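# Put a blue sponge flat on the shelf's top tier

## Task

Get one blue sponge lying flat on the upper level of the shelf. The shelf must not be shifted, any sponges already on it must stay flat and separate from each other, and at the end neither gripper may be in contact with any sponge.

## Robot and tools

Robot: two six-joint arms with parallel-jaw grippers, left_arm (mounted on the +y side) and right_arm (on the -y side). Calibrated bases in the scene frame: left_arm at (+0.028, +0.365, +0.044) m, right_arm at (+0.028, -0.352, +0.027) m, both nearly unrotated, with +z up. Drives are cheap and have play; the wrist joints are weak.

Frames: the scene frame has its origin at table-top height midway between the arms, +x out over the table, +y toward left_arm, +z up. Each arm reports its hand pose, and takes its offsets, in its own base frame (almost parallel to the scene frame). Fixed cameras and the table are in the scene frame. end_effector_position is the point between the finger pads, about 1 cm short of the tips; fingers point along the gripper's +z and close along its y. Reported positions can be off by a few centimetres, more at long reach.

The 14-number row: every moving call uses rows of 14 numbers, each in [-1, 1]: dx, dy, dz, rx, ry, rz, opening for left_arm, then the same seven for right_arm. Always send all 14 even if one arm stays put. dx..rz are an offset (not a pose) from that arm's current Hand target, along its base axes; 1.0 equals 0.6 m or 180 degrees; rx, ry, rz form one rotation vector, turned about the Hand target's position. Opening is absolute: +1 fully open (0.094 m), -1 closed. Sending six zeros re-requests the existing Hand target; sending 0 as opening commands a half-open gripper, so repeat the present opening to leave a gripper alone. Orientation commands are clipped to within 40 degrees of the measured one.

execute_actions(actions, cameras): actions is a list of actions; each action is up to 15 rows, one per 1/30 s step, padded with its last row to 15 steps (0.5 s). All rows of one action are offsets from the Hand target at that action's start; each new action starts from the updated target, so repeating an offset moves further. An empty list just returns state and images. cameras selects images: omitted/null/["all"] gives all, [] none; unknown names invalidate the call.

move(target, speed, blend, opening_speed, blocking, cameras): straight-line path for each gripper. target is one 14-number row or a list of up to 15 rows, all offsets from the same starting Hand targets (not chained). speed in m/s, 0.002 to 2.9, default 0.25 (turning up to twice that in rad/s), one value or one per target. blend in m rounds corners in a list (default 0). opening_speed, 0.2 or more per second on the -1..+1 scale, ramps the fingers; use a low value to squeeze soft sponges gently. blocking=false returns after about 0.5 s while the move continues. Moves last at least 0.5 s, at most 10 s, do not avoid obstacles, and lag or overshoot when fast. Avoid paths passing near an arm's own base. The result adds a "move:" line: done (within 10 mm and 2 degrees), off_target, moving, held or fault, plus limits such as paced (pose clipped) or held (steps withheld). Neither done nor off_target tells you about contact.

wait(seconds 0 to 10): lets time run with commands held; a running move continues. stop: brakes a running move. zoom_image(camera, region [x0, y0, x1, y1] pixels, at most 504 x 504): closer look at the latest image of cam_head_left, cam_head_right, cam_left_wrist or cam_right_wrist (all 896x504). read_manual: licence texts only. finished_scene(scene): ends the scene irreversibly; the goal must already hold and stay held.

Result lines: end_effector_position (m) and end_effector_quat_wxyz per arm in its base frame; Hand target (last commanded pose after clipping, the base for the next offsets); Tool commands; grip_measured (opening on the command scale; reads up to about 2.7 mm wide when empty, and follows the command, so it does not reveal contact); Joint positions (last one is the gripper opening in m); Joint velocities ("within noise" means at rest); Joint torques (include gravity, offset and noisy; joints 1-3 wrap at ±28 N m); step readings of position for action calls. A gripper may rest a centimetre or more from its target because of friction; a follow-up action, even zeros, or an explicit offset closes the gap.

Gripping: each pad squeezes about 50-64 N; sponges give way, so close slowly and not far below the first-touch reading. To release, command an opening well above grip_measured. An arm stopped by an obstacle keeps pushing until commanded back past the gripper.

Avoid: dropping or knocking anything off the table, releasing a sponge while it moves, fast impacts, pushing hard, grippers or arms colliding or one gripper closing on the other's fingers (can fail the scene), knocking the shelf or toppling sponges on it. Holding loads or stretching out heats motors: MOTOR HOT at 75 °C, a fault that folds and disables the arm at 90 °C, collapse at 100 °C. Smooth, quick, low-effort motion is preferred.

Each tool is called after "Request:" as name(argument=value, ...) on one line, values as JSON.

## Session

Request:
execute_actions(actions=[])

Scene clock: 0.00 s.
left_arm: end_effector_position=(+0.4062, +0.0450, +0.1053) grip_measured=+1.000 end_effector_quat_wxyz=(+0.570, -0.097, +0.805, +0.133) | right_arm: end_effector_position=(+0.4027, -0.0245, +0.1138) grip_measured=+1.000 end_effector_quat_wxyz=(+0.606, +0.063, +0.791, -0.059)
Joint positions: left_arm=[-0.056 1.587 0.449 0.792 -0.383 -0.025 0.094] | right_arm=[0.02 1.559 0.378 0.914 0.19 0.035 0.094]
Joint velocities: within noise
Joint torques (N m): no reading
Motor temperatures (°C): left_arm=[26 27 28 25 24 27 28] | right_arm=[27 29 26 27 27 28 28]
Heat: left arm: 28 °C; right arm: 29 °C.
Hand target: left_arm +0.4116, +0.0458, +0.1221; +0.590, -0.105, +0.790, +0.131 | right_arm +0.4073, -0.0259, +0.1300; +0.624, +0.070, +0.776, -0.058
Tool commands: left_gripper/opening=+1.0 right_gripper/opening=+1.0

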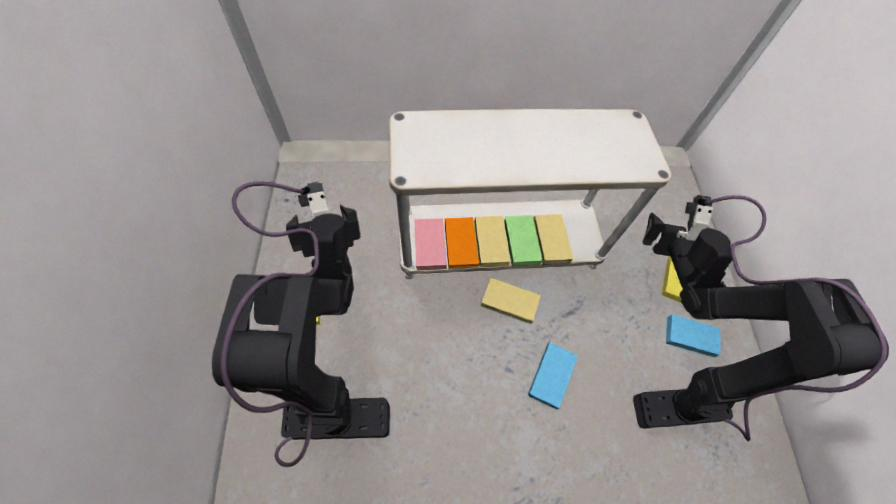

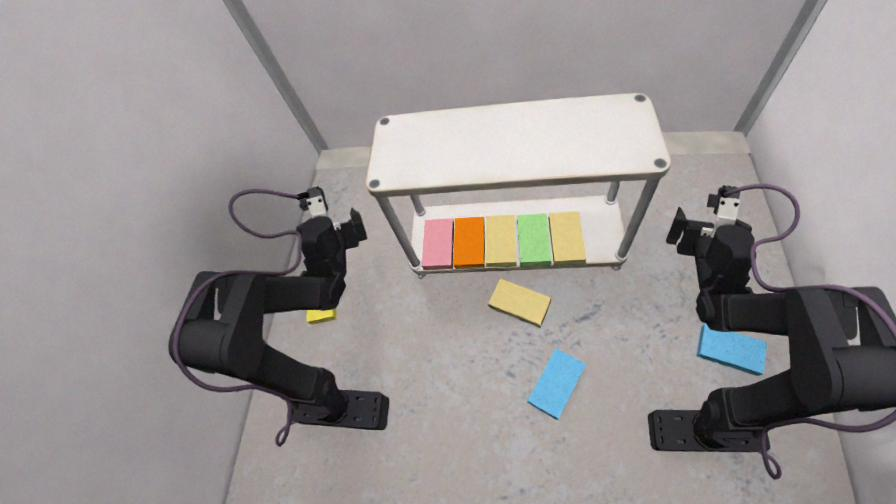

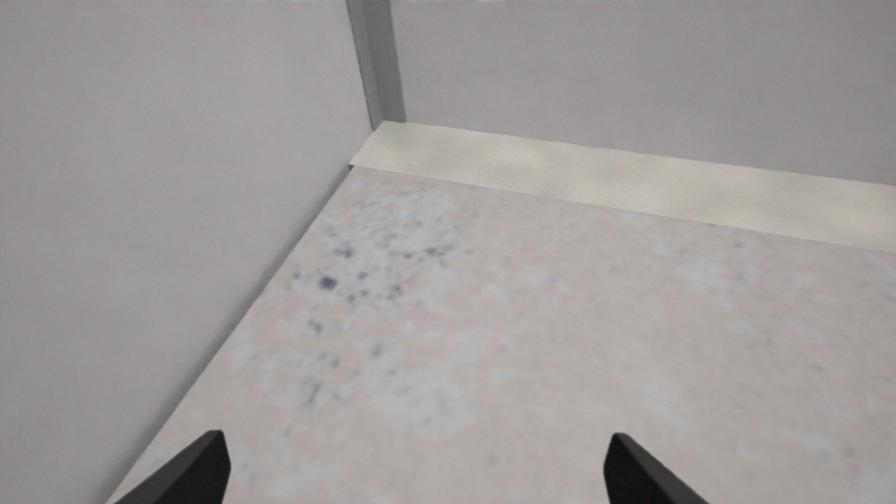

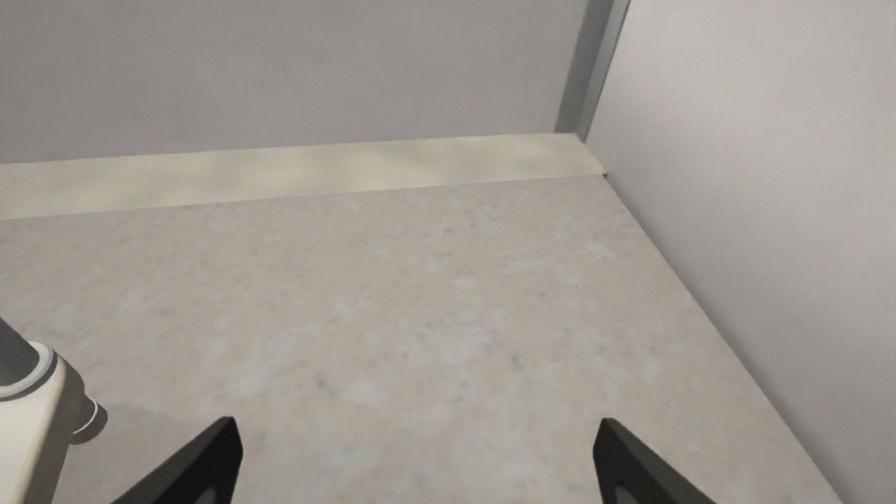

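Request:
zoom_image(camera="cam_head_left", region=[500, 320, 740, 420])

Request:
zoom_image(camera="cam_head_left", region=[370, 90, 690, 290])

Scaled by 2.100 from the camera's 896x504 image, which has a finer 1280x720 frame.

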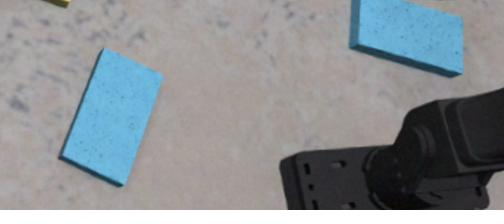

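Scaled by 1.575 from the camera's 896x504 image, which has a finer 1280x720 frame.

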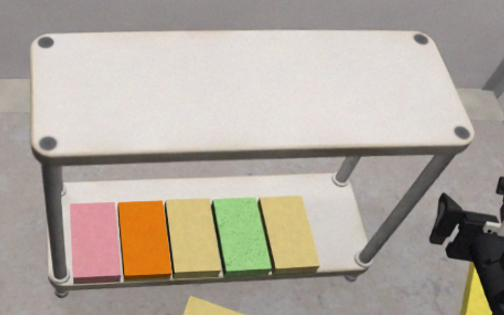

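Request:
move(target=[[-0.2360, -0.1597, 0.1632, -0.0452, 0.0704, -0.0451, 1.0, 0, 0, 0, 0, 0, 0, 1.0], [-0.3527, -0.4930, 0.1632, -0.0353, 0.1165, -0.1523, 1.0, 0, 0, 0, 0, 0, 0, 1.0], [-0.5610, -0.7930, -0.0368, -0.0169, 0.1288, -0.2490, 1.0, 0, 0, 0, 0, 0, 0, 1.0]], speed=0.28, blend=[0.04, 0.04, 0])

Scene clock: 9.73 s.
left_arm: end_effector_position=(+0.0698, -0.4108, +0.0794) grip_measured=+1.000 end_effector_quat_wxyz=(+0.404, +0.239, +0.880, -0.075) | right_arm: end_effector_position=(+0.4027, -0.0245, +0.1138) grip_measured=+1.000 end_effector_quat_wxyz=(+0.606, +0.063, +0.791, -0.059)
Joint positions: left_arm=[-1.716 1.897 1.229 -0.578 -0.796 -1.047 0.094] | right_arm=[0.02 1.559 0.378 0.914 0.19 0.035 0.094]
Joint velocities: within noise
Joint torques (N m): left_arm=[0.18 -6.46 8.46 1.01 -0.75 0.05] | right_arm=[-0.1 -5.91 5.15 2.2 -0.01 0]
Motor temperatures (°C): left_arm=[26 28 29 27 25 27 28] | right_arm=[27 30 27 30 27 28 28]
Heat: left arm: 29 °C; right arm: 30 °C.
Hand target: left_arm +0.0750, -0.4300, +0.1000; +0.425, +0.214, +0.873, -0.105 | right_arm +0.4073, -0.0259, +0.1300; +0.624, +0.070, +0.776, -0.058
Off the commanded pose: left_arm 0.029 m, 5 deg | right_arm 0.017 m, 3 deg.
move: off_target (left_arm, right_arm)

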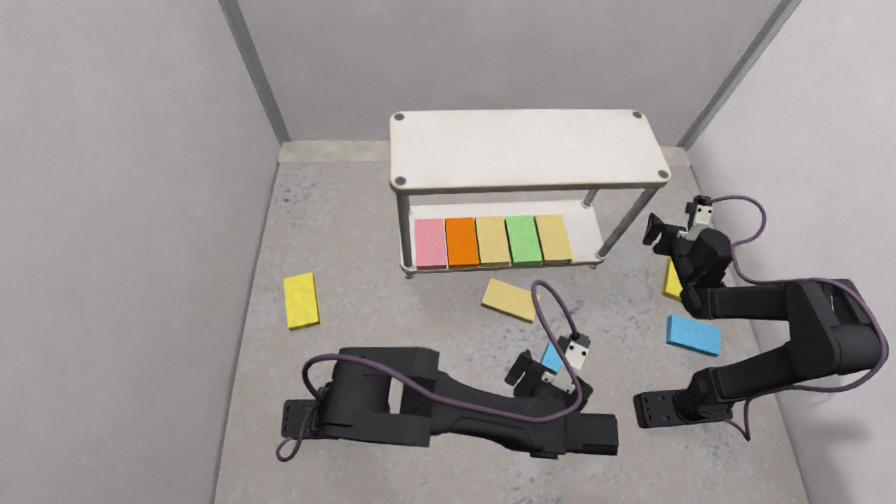

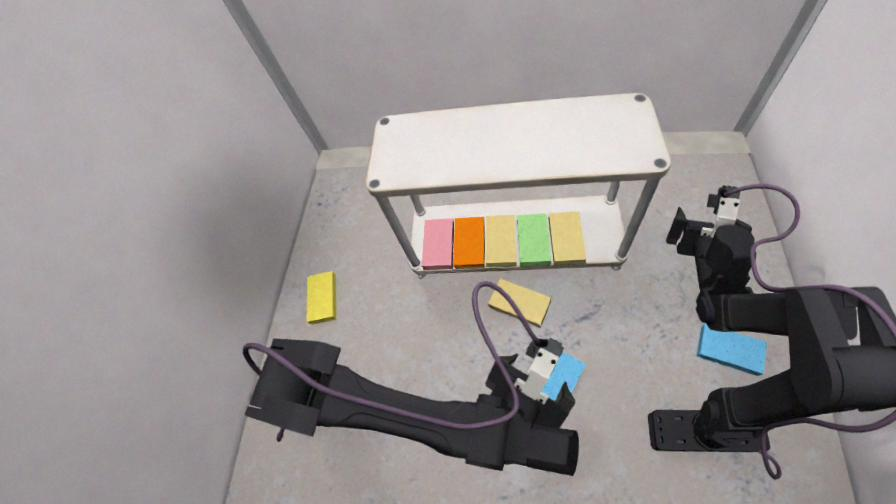

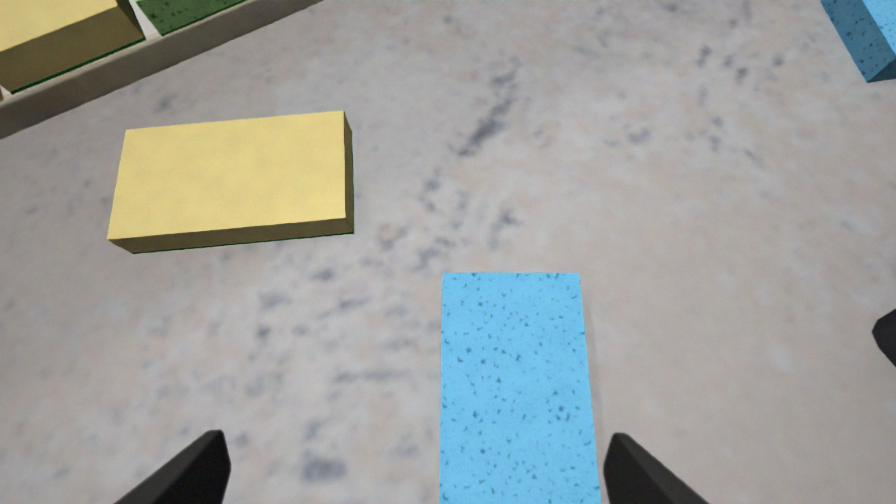

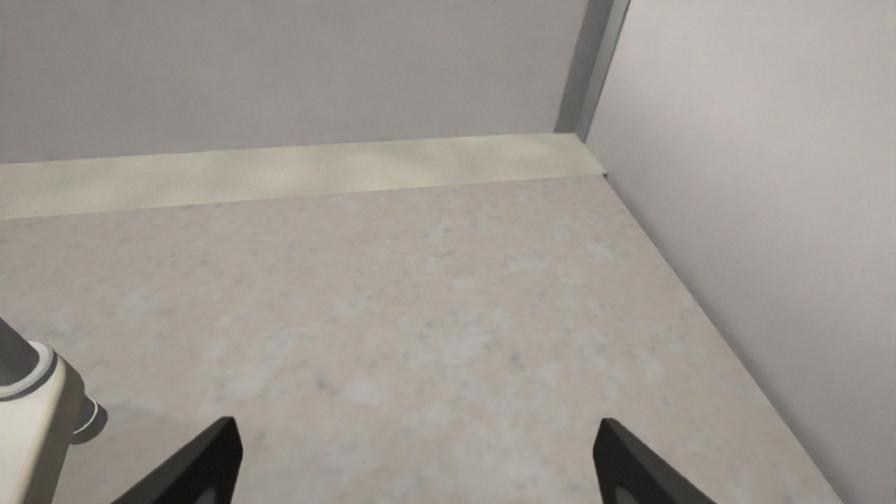

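Request:
move(target=[-0.0283, -0.0295, -0.1417, -0.0216, 0.0012, 0.0002, 1.0, 0, 0, 0, 0, 0, 0, 1.0], speed=0.15, cameras=["cam_left_wrist"])

Scene clock: 13.47 s.
left_arm: end_effector_position=(+0.0551, -0.4466, +0.0101) grip_measured=+1.000 end_effector_quat_wxyz=(+0.411, +0.212, +0.878, -0.126) | right_arm: end_effector_position=(+0.4027, -0.0245, +0.1138) grip_measured=+1.000 end_effector_quat_wxyz=(+0.606, +0.063, +0.791, -0.059)
Joint positions: left_arm=[-1.742 2.115 1.2 -0.245 -0.811 -1.088 0.094] | right_arm=[0.02 1.559 0.378 0.914 0.19 0.035 0.094]
Joint velocities: within noise
Joint torques (N m): left_arm=[-0.43 -7.65 3.33 1.15 -0.83 -0.06] | right_arm=[-0.1 -5.91 5.15 2.19 -0.01 0]
Motor temperatures (°C): left_arm=[26 28 29 27 25 27 28] | right_arm=[27 30 27 30 27 28 28]
Heat: left arm: 29 °C; right arm: 30 °C.
Hand target: left_arm +0.0581, -0.4477, +0.0150; +0.431, +0.199, +0.870, -0.135 | right_arm +0.4073, -0.0259, +0.1300; +0.624, +0.070, +0.776, -0.058
Off the commanded pose: left_arm 0.006 m, 3 deg | right_arm 0.017 m, 3 deg.
move: off_target (left_arm, right_arm)
Images, in order (width x height): cam_left_wrist 896x504.

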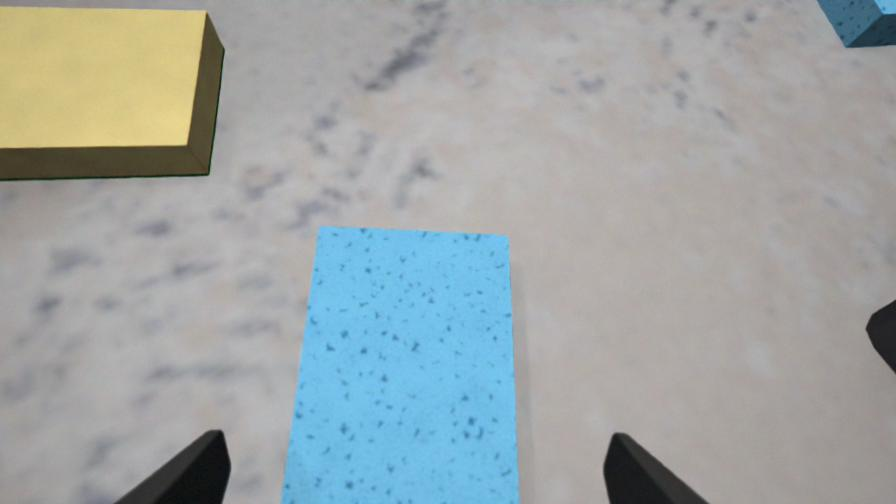

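Request:
move(target=[[0.0035, 0.0067, -0.0508, 0.0082, -0.0048, 0.0006, 1.0, 0, 0, 0, 0, 0, 0, 1.0], [0.0035, 0.0067, -0.0508, 0.0082, -0.0048, 0.0006, 0.31, 0, 0, 0, 0, 0, 0, 1.0]], speed=0.1, opening_speed=0.4, cameras=["cam_left_wrist", "cam_head_right"])

Scene clock: 18.10 s.
left_arm: end_effector_position=(+0.0579, -0.4430, -0.0181) grip_measured=+0.315 end_effector_quat_wxyz=(+0.418, +0.214, +0.875, -0.115) | right_arm: end_effector_position=(+0.4027, -0.0245, +0.1138) grip_measured=+1.000 end_effector_quat_wxyz=(+0.606, +0.063, +0.791, -0.059)
Joint positions: left_arm=[-1.742 2.189 1.177 -0.166 -0.829 -1.088 0.062] | right_arm=[0.02 1.559 0.378 0.914 0.19 0.035 0.094]
Joint velocities: within noise
Joint torques (N m): left_arm=[-0.39 -7.51 3.04 1.07 -0.73 0.02] | right_arm=[-0.09 -5.91 5.16 2.2 -0.01 0]
Motor temperatures (°C): left_arm=[26 29 29 27 25 27 28] | right_arm=[27 30 27 31 27 28 28]
Heat: left arm: 29 °C; right arm: 31 °C.
Hand target: left_arm +0.0602, -0.4437, -0.0155; +0.435, +0.205, +0.868, -0.122 | right_arm +0.4073, -0.0259, +0.1300; +0.624, +0.070, +0.776, -0.058
Off the commanded pose: left_arm 0.003 m, 2 deg | right_arm 0.017 m, 3 deg.
move: off_target (right_arm); target 2's new opening was sent with left_arm's hand 0.005 m and 3 deg from that target
Images, in order (width x height): cam_head_right 896x504, cam_left_wrist 896x504.

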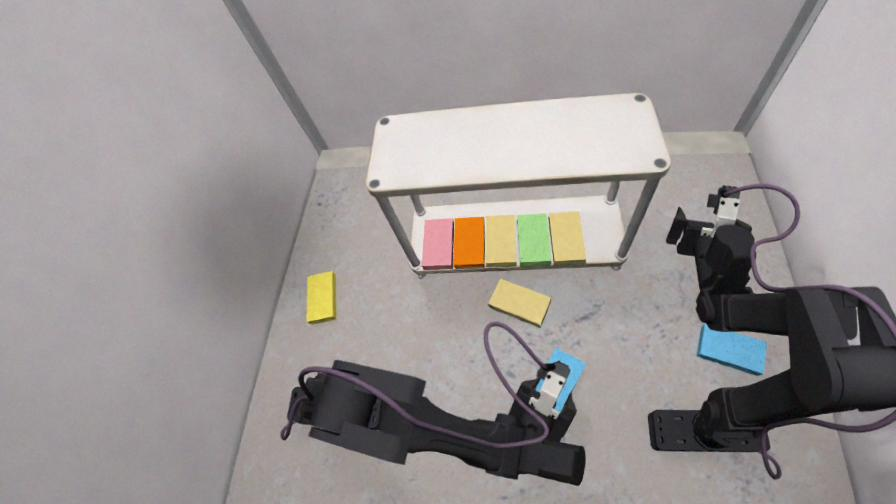

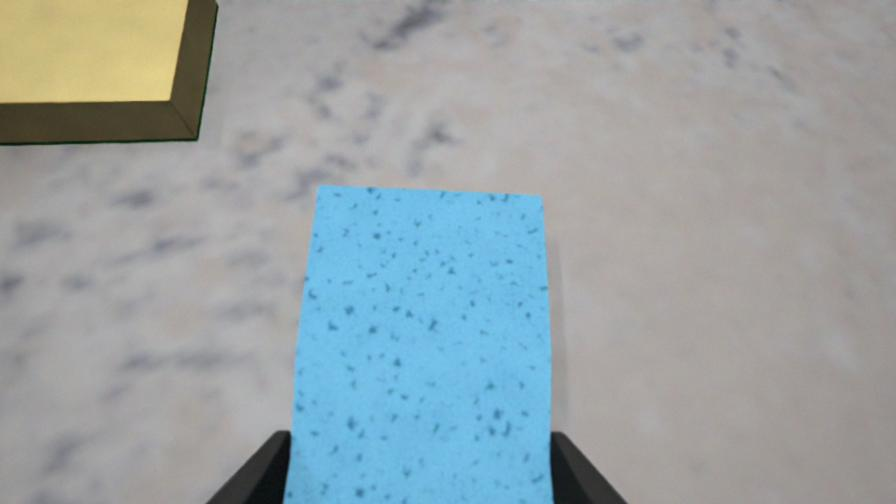

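Request:
move(target=[[0, 0, 0, 0, 0, 0, 0.22, 0, 0, 0, 0, 0, 0, 1.0], [0, 0, 0.06, 0, 0, 0, 0.22, 0, 0, 0, 0, 0, 0, 1.0]], speed=0.1, opening_speed=0.4, cameras=["cam_left_wrist", "cam_head_right"])

Scene clock: 21.27 s.
left_arm: end_effector_position=(+0.0589, -0.4377, -0.0078) grip_measured=+0.308 end_effector_quat_wxyz=(+0.417, +0.216, +0.876, -0.107) | right_arm: end_effector_position=(+0.4027, -0.0245, +0.1138) grip_measured=+1.000 end_effector_quat_wxyz=(+0.606, +0.063, +0.791, -0.059)
Joint positions: left_arm=[-1.742 2.153 1.177 -0.223 -0.829 -1.094 0.061] | right_arm=[0.02 1.559 0.378 0.914 0.19 0.035 0.094]
Joint velocities: within noise
Joint torques (N m): left_arm=[-0.35 -11.29 5.07 0.53 -0.74 0.03] | right_arm=[-0.1 -5.91 5.16 2.2 -0.01 0]
Motor temperatures (°C): left_arm=[26 29 29 27 25 27 28] | right_arm=[27 30 27 32 27 28 28]
Heat: left arm: 29 °C; right arm: 32 °C.
Hand target: left_arm +0.0602, -0.4437, +0.0205; +0.435, +0.205, +0.868, -0.122 | right_arm +0.4073, -0.0259, +0.1300; +0.624, +0.070, +0.776, -0.058
Off the commanded pose: left_arm 0.029 m, 3 deg | right_arm 0.017 m, 3 deg.
move: off_target (left_arm, right_arm)
Images, in order (width x height): cam_head_right 896x504, cam_left_wrist 896x504.

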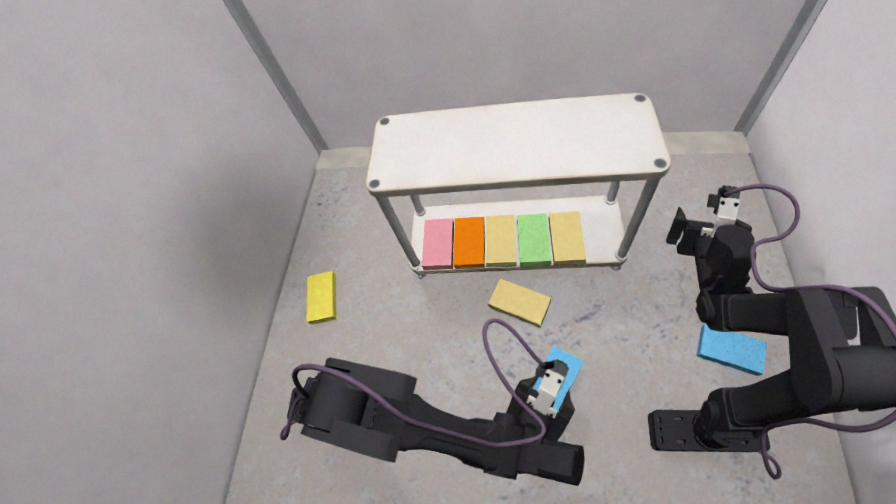

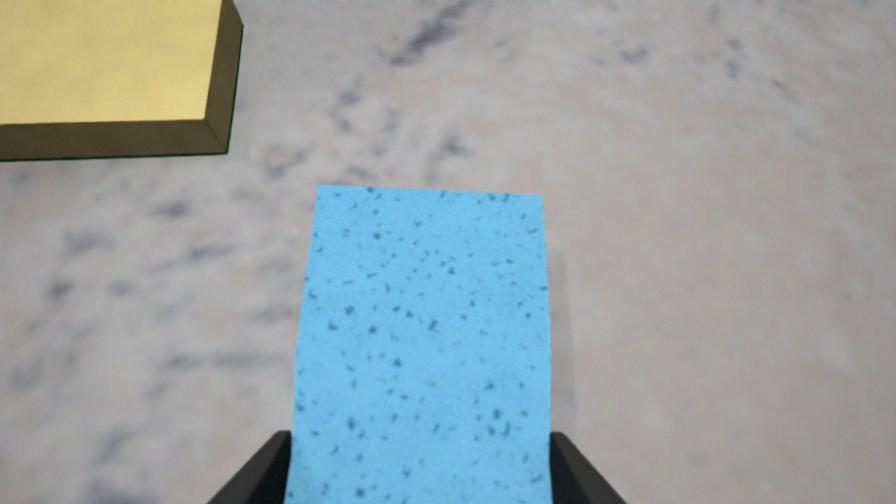

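Request:
move(target=[[0.0247, 0.0228, 0.2325, 0, 0, 0, 0.22, 0, 0, 0, 0, 0, 0, 1.0], [0.1830, 0.1228, 0.5658, 0, 0, 0, 0.22, 0, 0, 0, 0, 0, 0, 1.0], [0.3497, 0.2562, 0.6492, -0.0012, -0.0048, -0.0009, 0.22, 0, 0, 0, 0, 0, 0, 1.0], [0.5572, 0.3780, 0.6075, -0.0023, -0.0096, -0.0018, 0.22, 0, 0, 0, 0, 0, 0, 1.0]], speed=[0.15, 0.2, 0.18, 0.12], blend=[0.04, 0.04, 0.03, 0])

Scene clock: 27.83 s.
left_arm: end_effector_position=(+0.3883, -0.2093, +0.3741) grip_measured=+0.308 end_effector_quat_wxyz=(+0.423, +0.202, +0.876, -0.113) | right_arm: end_effector_position=(+0.4027, -0.0245, +0.1138) grip_measured=+1.000 end_effector_quat_wxyz=(+0.606, +0.063, +0.791, -0.059)
Joint positions: left_arm=[-0.501 1.645 2.021 -1.041 -0.01 -0.044 0.061] | right_arm=[0.02 1.559 0.378 0.914 0.19 0.035 0.094]
Joint velocities: within noise
Joint torques (N m): left_arm=[0.2 -4.98 4.05 2.06 0.11 0.06] | right_arm=[-0.1 -5.91 5.16 2.2 -0.01 0]
Motor temperatures (°C): left_arm=[26 30 29 27 25 27 28] | right_arm=[27 30 27 33 27 28 28]
Heat: left arm: 30 °C; right arm: 33 °C.
Hand target: left_arm +0.3945, -0.2169, +0.3850; +0.448, +0.208, +0.861, -0.123 | right_arm +0.4073, -0.0259, +0.1300; +0.624, +0.070, +0.776, -0.058
Off the commanded pose: left_arm 0.015 m, 4 deg | right_arm 0.017 m, 3 deg.
move: off_target (left_arm, right_arm)

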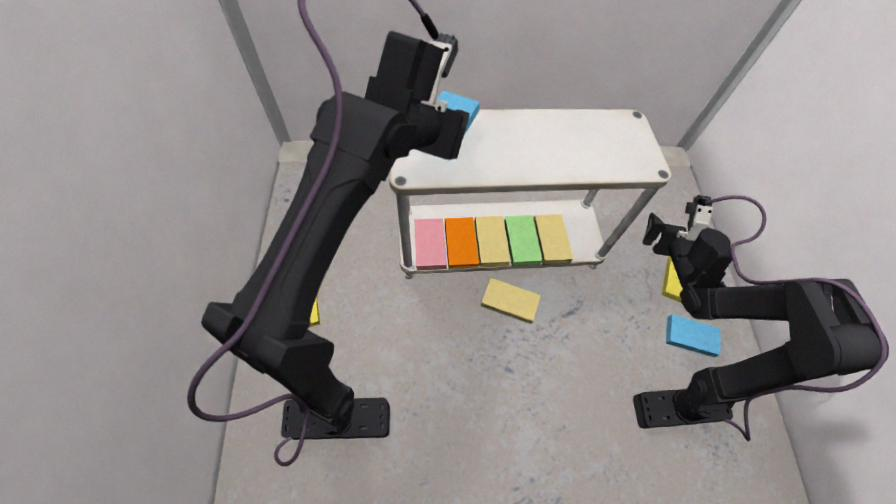

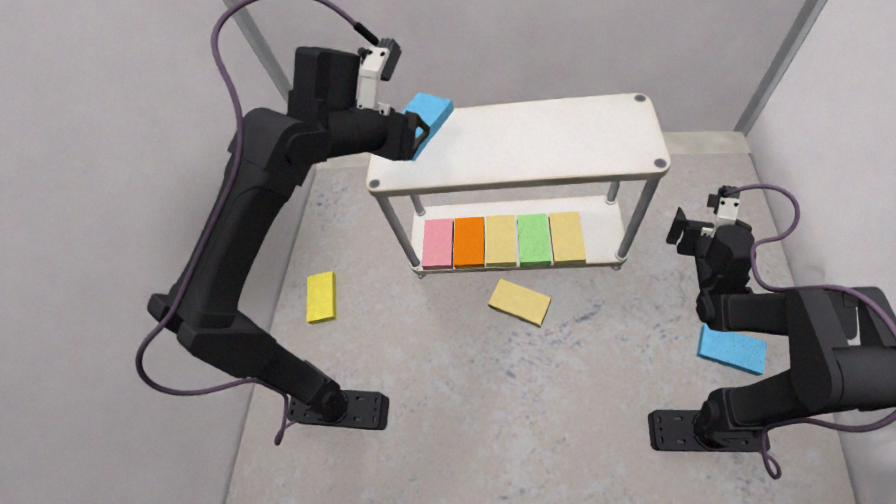

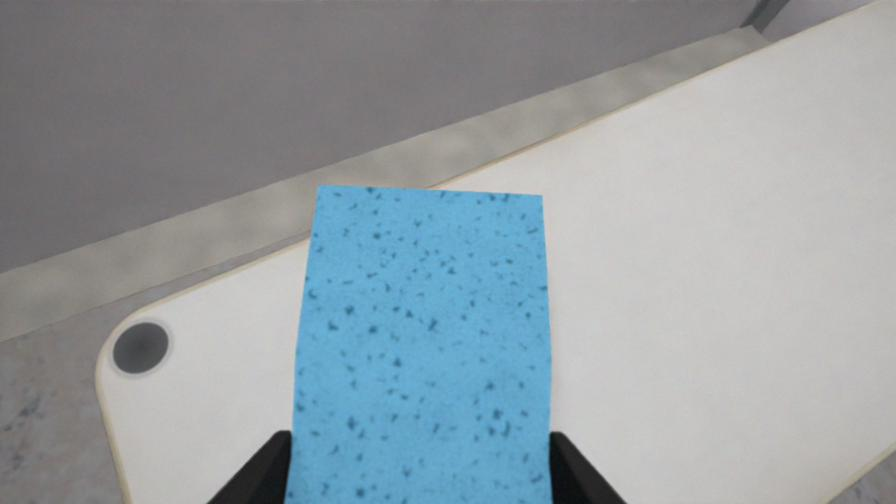

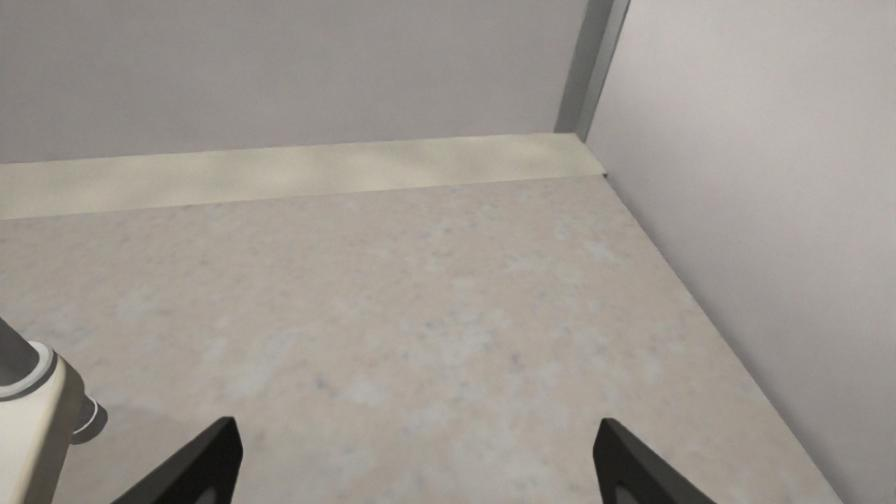

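Request:
move(target=[-0.0088, 0.0047, -0.0383, 0, 0, 0, 0.22, 0, 0, 0, 0, 0, 0, 1.0], speed=0.06, cameras=["cam_left_wrist"])

Scene clock: 30.30 s.
left_arm: end_effector_position=(+0.3916, -0.2108, +0.3405) grip_measured=+0.308 end_effector_quat_wxyz=(+0.413, +0.208, +0.880, -0.107) | right_arm: end_effector_position=(+0.4027, -0.0245, +0.1138) grip_measured=+1.000 end_effector_quat_wxyz=(+0.606, +0.063, +0.791, -0.059)
Joint positions: left_arm=[-0.501 1.604 1.842 -0.926 -0.012 -0.031 0.061] | right_arm=[0.02 1.559 0.378 0.914 0.19 0.035 0.094]
Joint velocities: within noise
Joint torques (N m): left_arm=[0.16 -7.61 3.99 1.98 0.1 0.04] | right_arm=[-0.1 -5.93 5.16 2.2 -0.01 0]
Motor temperatures (°C): left_arm=[26 30 29 27 25 27 28] | right_arm=[27 30 27 33 27 28 28]
Heat: left arm: 30 °C; right arm: 33 °C.
Hand target: left_arm +0.3892, -0.2141, +0.3620; +0.448, +0.208, +0.861, -0.123 | right_arm +0.4073, -0.0259, +0.1300; +0.624, +0.070, +0.776, -0.058
Off the commanded pose: left_arm 0.022 m, 5 deg | right_arm 0.017 m, 3 deg.
move: off_target (left_arm, right_arm)
Images, in order (width x height): cam_left_wrist 896x504.

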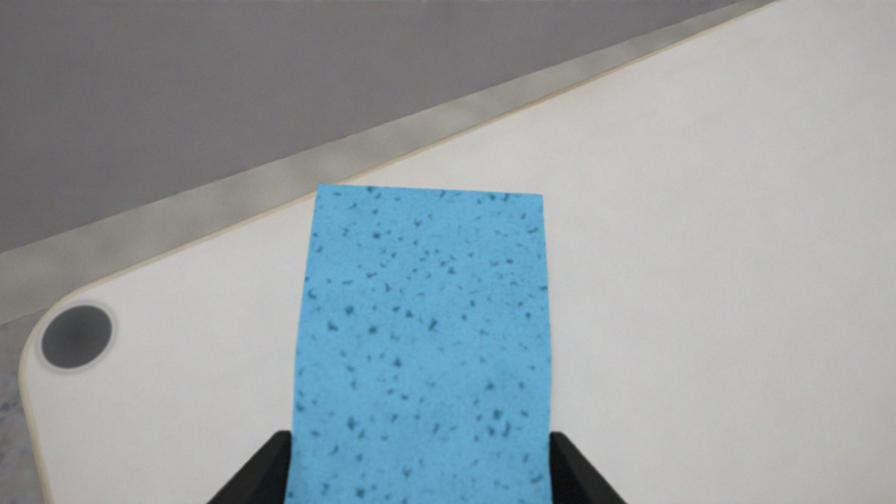

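Request:
move(target=[0, 0, -0.0100, -0.0015, -0.0027, 0, 0.22, 0, 0, 0, 0, 0, 0, 1.0], speed=0.05, cameras=["cam_left_wrist"])

Scene clock: 31.67 s.
left_arm: end_effector_position=(+0.3920, -0.2110, +0.3398) grip_measured=+0.308 end_effector_quat_wxyz=(+0.425, +0.206, +0.874, -0.110) | right_arm: end_effector_position=(+0.4027, -0.0245, +0.1138) grip_measured=+1.000 end_effector_quat_wxyz=(+0.606, +0.063, +0.791, -0.059)
Joint positions: left_arm=[-0.501 1.578 1.788 -0.871 -0.012 -0.031 0.061] | right_arm=[0.02 1.559 0.378 0.914 0.19 0.035 0.094]
Joint velocities: within noise
Joint torques (N m): left_arm=[0.2 -7.08 3.77 1.93 0.1 0.05] | right_arm=[-0.1 -5.93 5.15 2.2 -0.01 0]
Motor temperatures (°C): left_arm=[26 30 29 28 25 27 29] | right_arm=[27 30 27 33 27 28 28]
Heat: left arm: 30 °C; right arm: 33 °C.
Hand target: left_arm +0.3892, -0.2141, +0.3560; +0.452, +0.207, +0.859, -0.124 | right_arm +0.4073, -0.0259, +0.1300; +0.624, +0.070, +0.776, -0.058
Off the commanded pose: left_arm 0.017 m, 4 deg | right_arm 0.017 m, 3 deg.
move: off_target (left_arm, right_arm)
Images, in order (width x height): cam_left_wrist 896x504.

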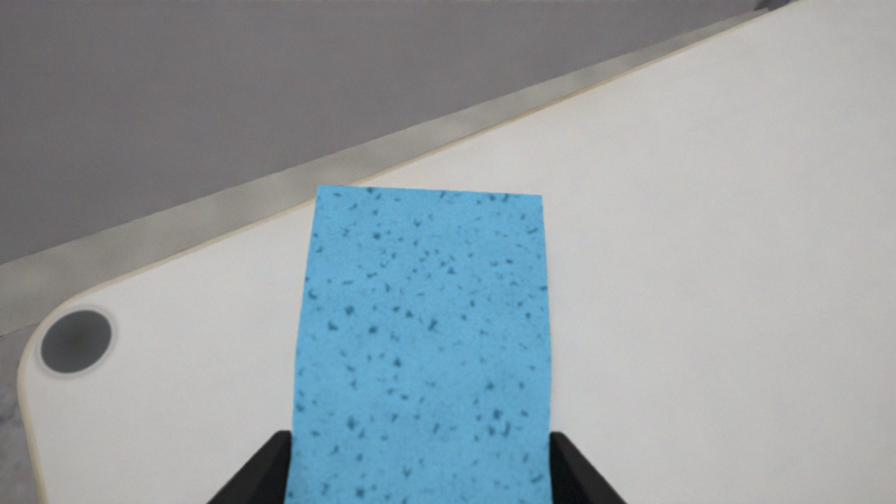

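Request:
move(target=[0, 0, -0.0133, 0.0022, 0.0039, 0, 0.22, 0, 0, 0, 0, 0, 0, 1.0], speed=0.05, cameras=["cam_left_wrist", "cam_head_right"])

Request:
zoom_image(camera="cam_head_right", region=[340, 70, 520, 210])

Scene clock: 33.10 s.
left_arm: end_effector_position=(+0.3920, -0.2110, +0.3401) grip_measured=+0.308 end_effector_quat_wxyz=(+0.431, +0.206, +0.872, -0.112) | right_arm: end_effector_position=(+0.4027, -0.0245, +0.1138) grip_measured=+1.000 end_effector_quat_wxyz=(+0.606, +0.063, +0.791, -0.059)
Joint positions: left_arm=[-0.501 1.567 1.768 -0.849 -0.012 -0.031 0.061] | right_arm=[0.02 1.559 0.378 0.914 0.19 0.035 0.094]
Joint velocities: within noise
Joint torques (N m): left_arm=[0.14 -6.38 3.49 1.83 0.09 0.04] | right_arm=[-0.09 -5.91 5.15 2.2 -0.01 0]
Motor temperatures (°C): left_arm=[26 30 29 28 25 27 29] | right_arm=[27 30 27 33 27 28 28]
Heat: left arm: 30 °C; right arm: 33 °C.
Hand target: left_arm +0.3892, -0.2141, +0.3480; +0.446, +0.208, +0.862, -0.122 | right_arm +0.4073, -0.0259, +0.1300; +0.624, +0.070, +0.776, -0.058
Off the commanded pose: left_arm 0.009 m, 2 deg | right_arm 0.017 m, 3 deg.
move: off_target (right_arm)
Images, in order (width x height): cam_head_right 896x504, cam_left_wrist 896x504.

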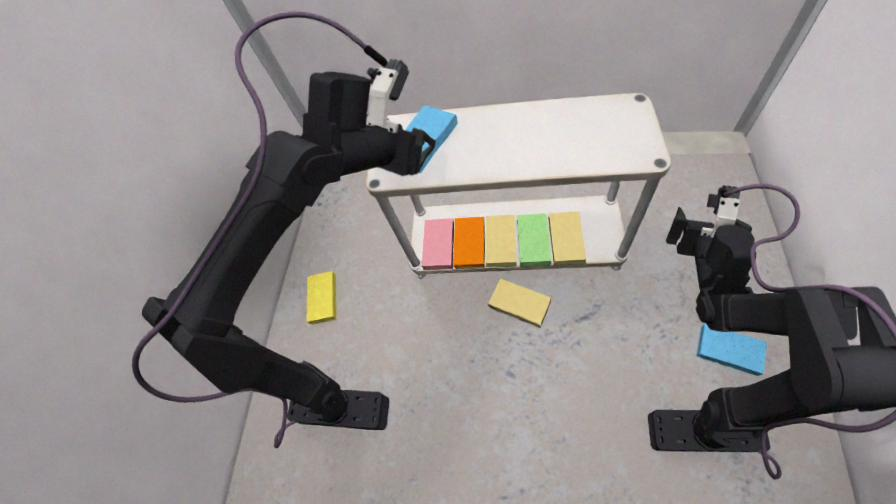

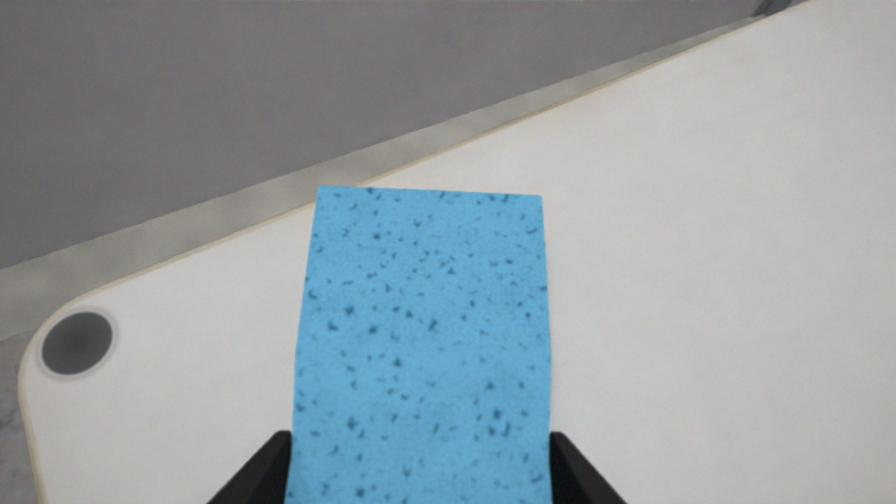

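Scaled by 2.800 from the camera's 896x504 image, which has a finer 1280x720 frame.

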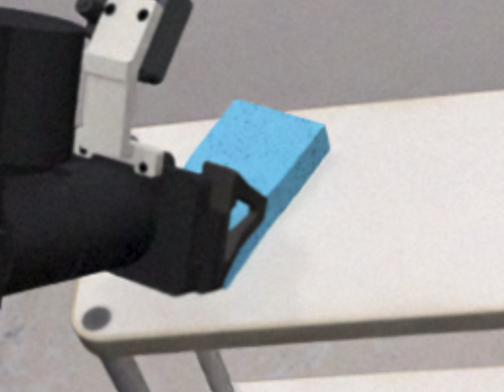

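Request:
move(target=[[0, 0, 0.02, 0, 0, 0, 0.22, 0, 0, 0, 0, 0, 0, 1.0], [0, 0, 0.02, 0, 0, 0, 0.9, 0, 0, 0, 0, 0, 0, 1.0]], speed=0.05, opening_speed=0.4, cameras=["cam_left_wrist", "cam_head_right"])

Scene clock: 38.67 s.
left_arm: end_effector_position=(+0.3920, -0.2110, +0.3401) grip_measured=+0.897 end_effector_quat_wxyz=(+0.431, +0.206, +0.872, -0.112) | right_arm: end_effector_position=(+0.4027, -0.0245, +0.1138) grip_measured=+1.000 end_effector_quat_wxyz=(+0.606, +0.063, +0.791, -0.059)
Joint positions: left_arm=[-0.501 1.567 1.768 -0.849 -0.012 -0.031 0.089] | right_arm=[0.02 1.559 0.378 0.914 0.19 0.035 0.094]
Joint velocities: within noise
Joint torques (N m): left_arm=[0.18 -4.97 8.76 1.37 0.1 0.04] | right_arm=[-0.09 -5.91 5.15 2.2 -0.01 0]
Motor temperatures (°C): left_arm=[26 29 29 29 25 27 29] | right_arm=[27 30 27 34 27 28 28]
Heat: left arm: 29 °C; right arm: 34 °C.
Hand target: left_arm +0.3892, -0.2141, +0.3600; +0.446, +0.208, +0.862, -0.122 | right_arm +0.4073, -0.0259, +0.1300; +0.624, +0.070, +0.776, -0.058
Off the commanded pose: left_arm 0.020 m, 2 deg | right_arm 0.017 m, 3 deg.
move: off_target (left_arm, right_arm); target 2's new opening was sent with left_arm's hand 0.020 m and 2 deg from that target
Images, in order (width x height): cam_head_right 896x504, cam_left_wrist 896x504.

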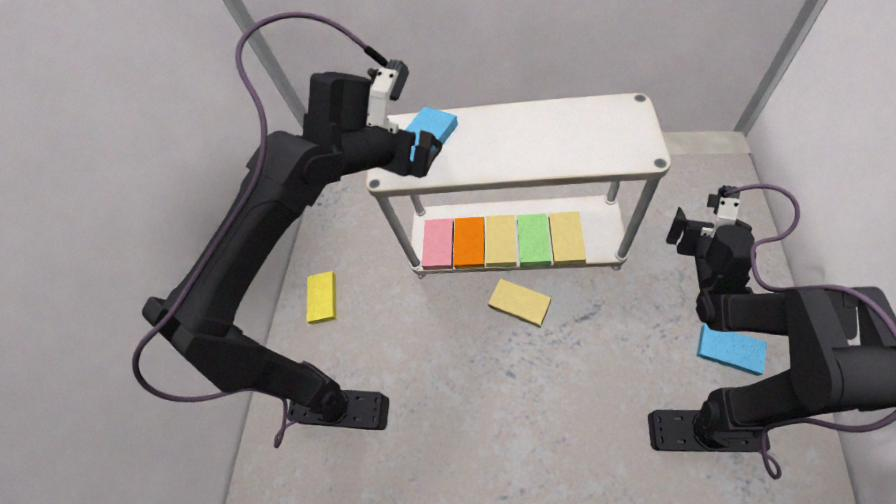

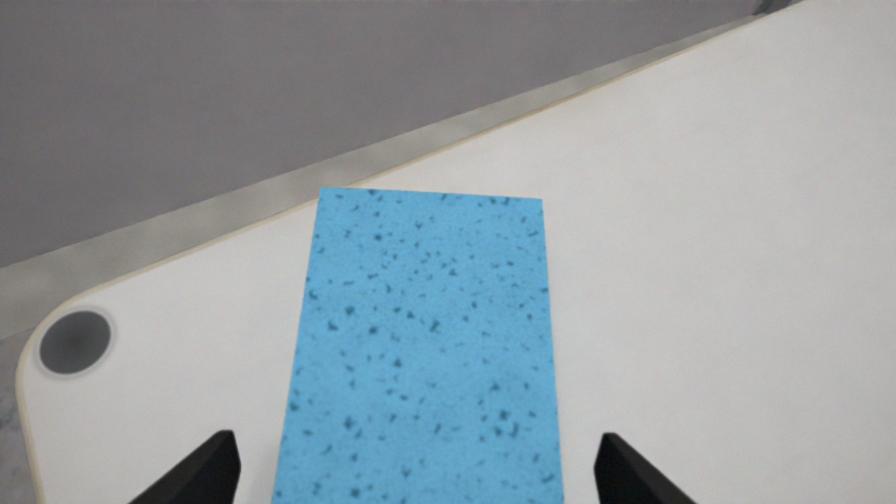

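Request:
move(target=[[0, 0, 0.10, 0, 0, 0, 0.9, 0, 0, 0, 0, 0, 0, 1.0], [-0.1667, 0.04, 0.11, 0, 0, 0, 0.9, 0, 0, 0, 0, 0, 0, 1.0]], speed=[0.1, 0.2], blend=[0.01, 0])

Scene clock: 42.97 s.
left_arm: end_effector_position=(+0.2921, -0.1974, +0.4355) grip_measured=+0.897 end_effector_quat_wxyz=(+0.460, +0.211, +0.852, -0.137) | right_arm: end_effector_position=(+0.4027, -0.0245, +0.1138) grip_measured=+1.000 end_effector_quat_wxyz=(+0.606, +0.063, +0.791, -0.059)
Joint positions: left_arm=[-0.645 1.414 2.03 -1.19 -0.095 -0.108 0.089] | right_arm=[0.02 1.559 0.378 0.914 0.19 0.035 0.094]
Joint velocities: within noise
Joint torques (N m): left_arm=[-0.34 -2.67 3.08 1.21 -0.18 -0.09] | right_arm=[-0.09 -5.91 5.16 2.2 -0.01 0]
Motor temperatures (°C): left_arm=[26 29 30 29 25 27 28] | right_arm=[27 30 27 34 27 28 28]
Heat: left arm: 30 °C; right arm: 34 °C.
Hand target: left_arm +0.2892, -0.1901, +0.4260; +0.446, +0.208, +0.862, -0.122 | right_arm +0.4073, -0.0259, +0.1300; +0.624, +0.070, +0.776, -0.058
Off the commanded pose: left_arm 0.012 m, 3 deg | right_arm 0.017 m, 3 deg.
move: off_target (left_arm, right_arm)

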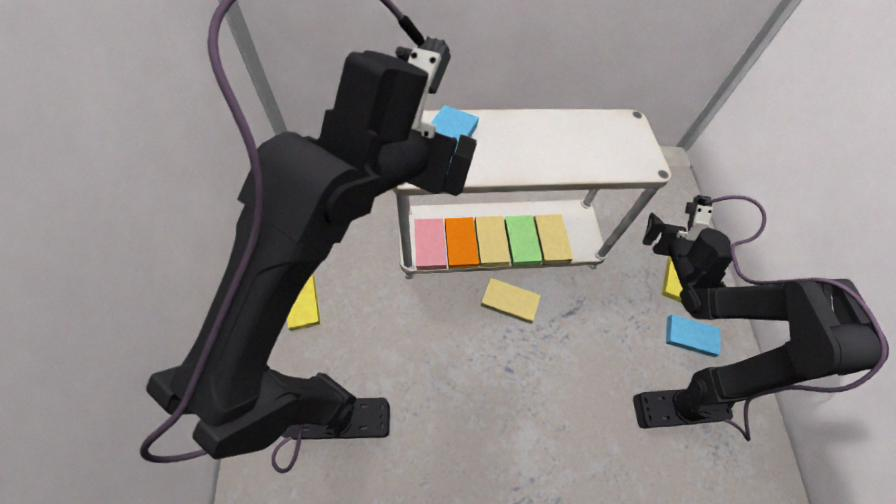

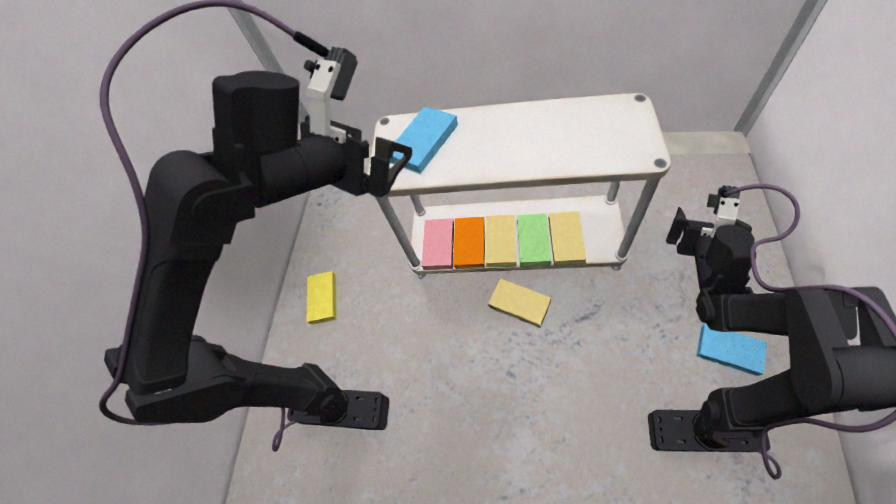

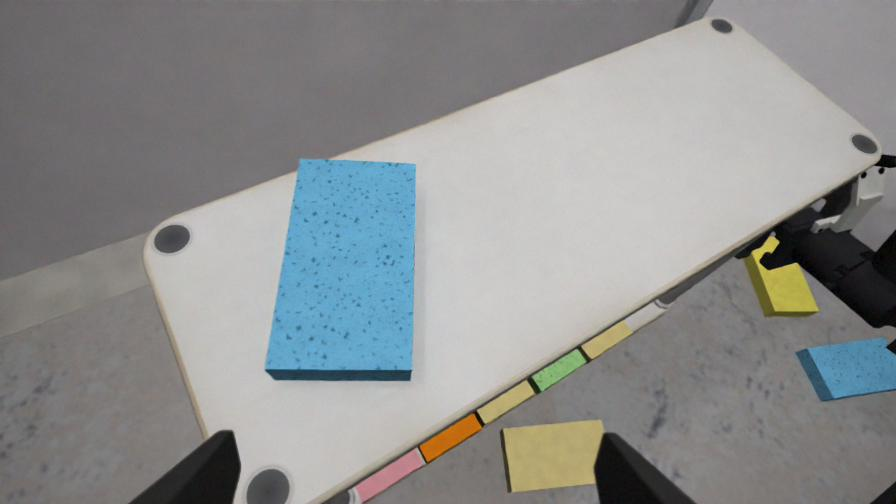

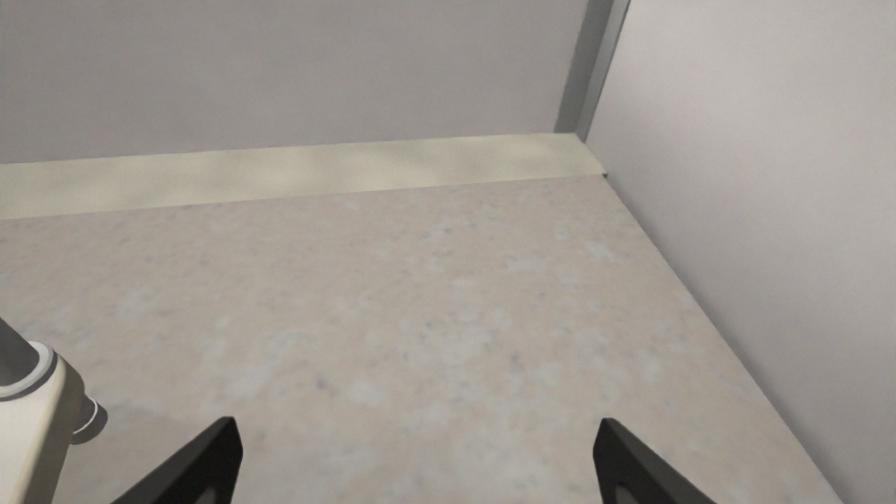

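Request:
finished_scene(scene=3)

The scene is finished: the task was done.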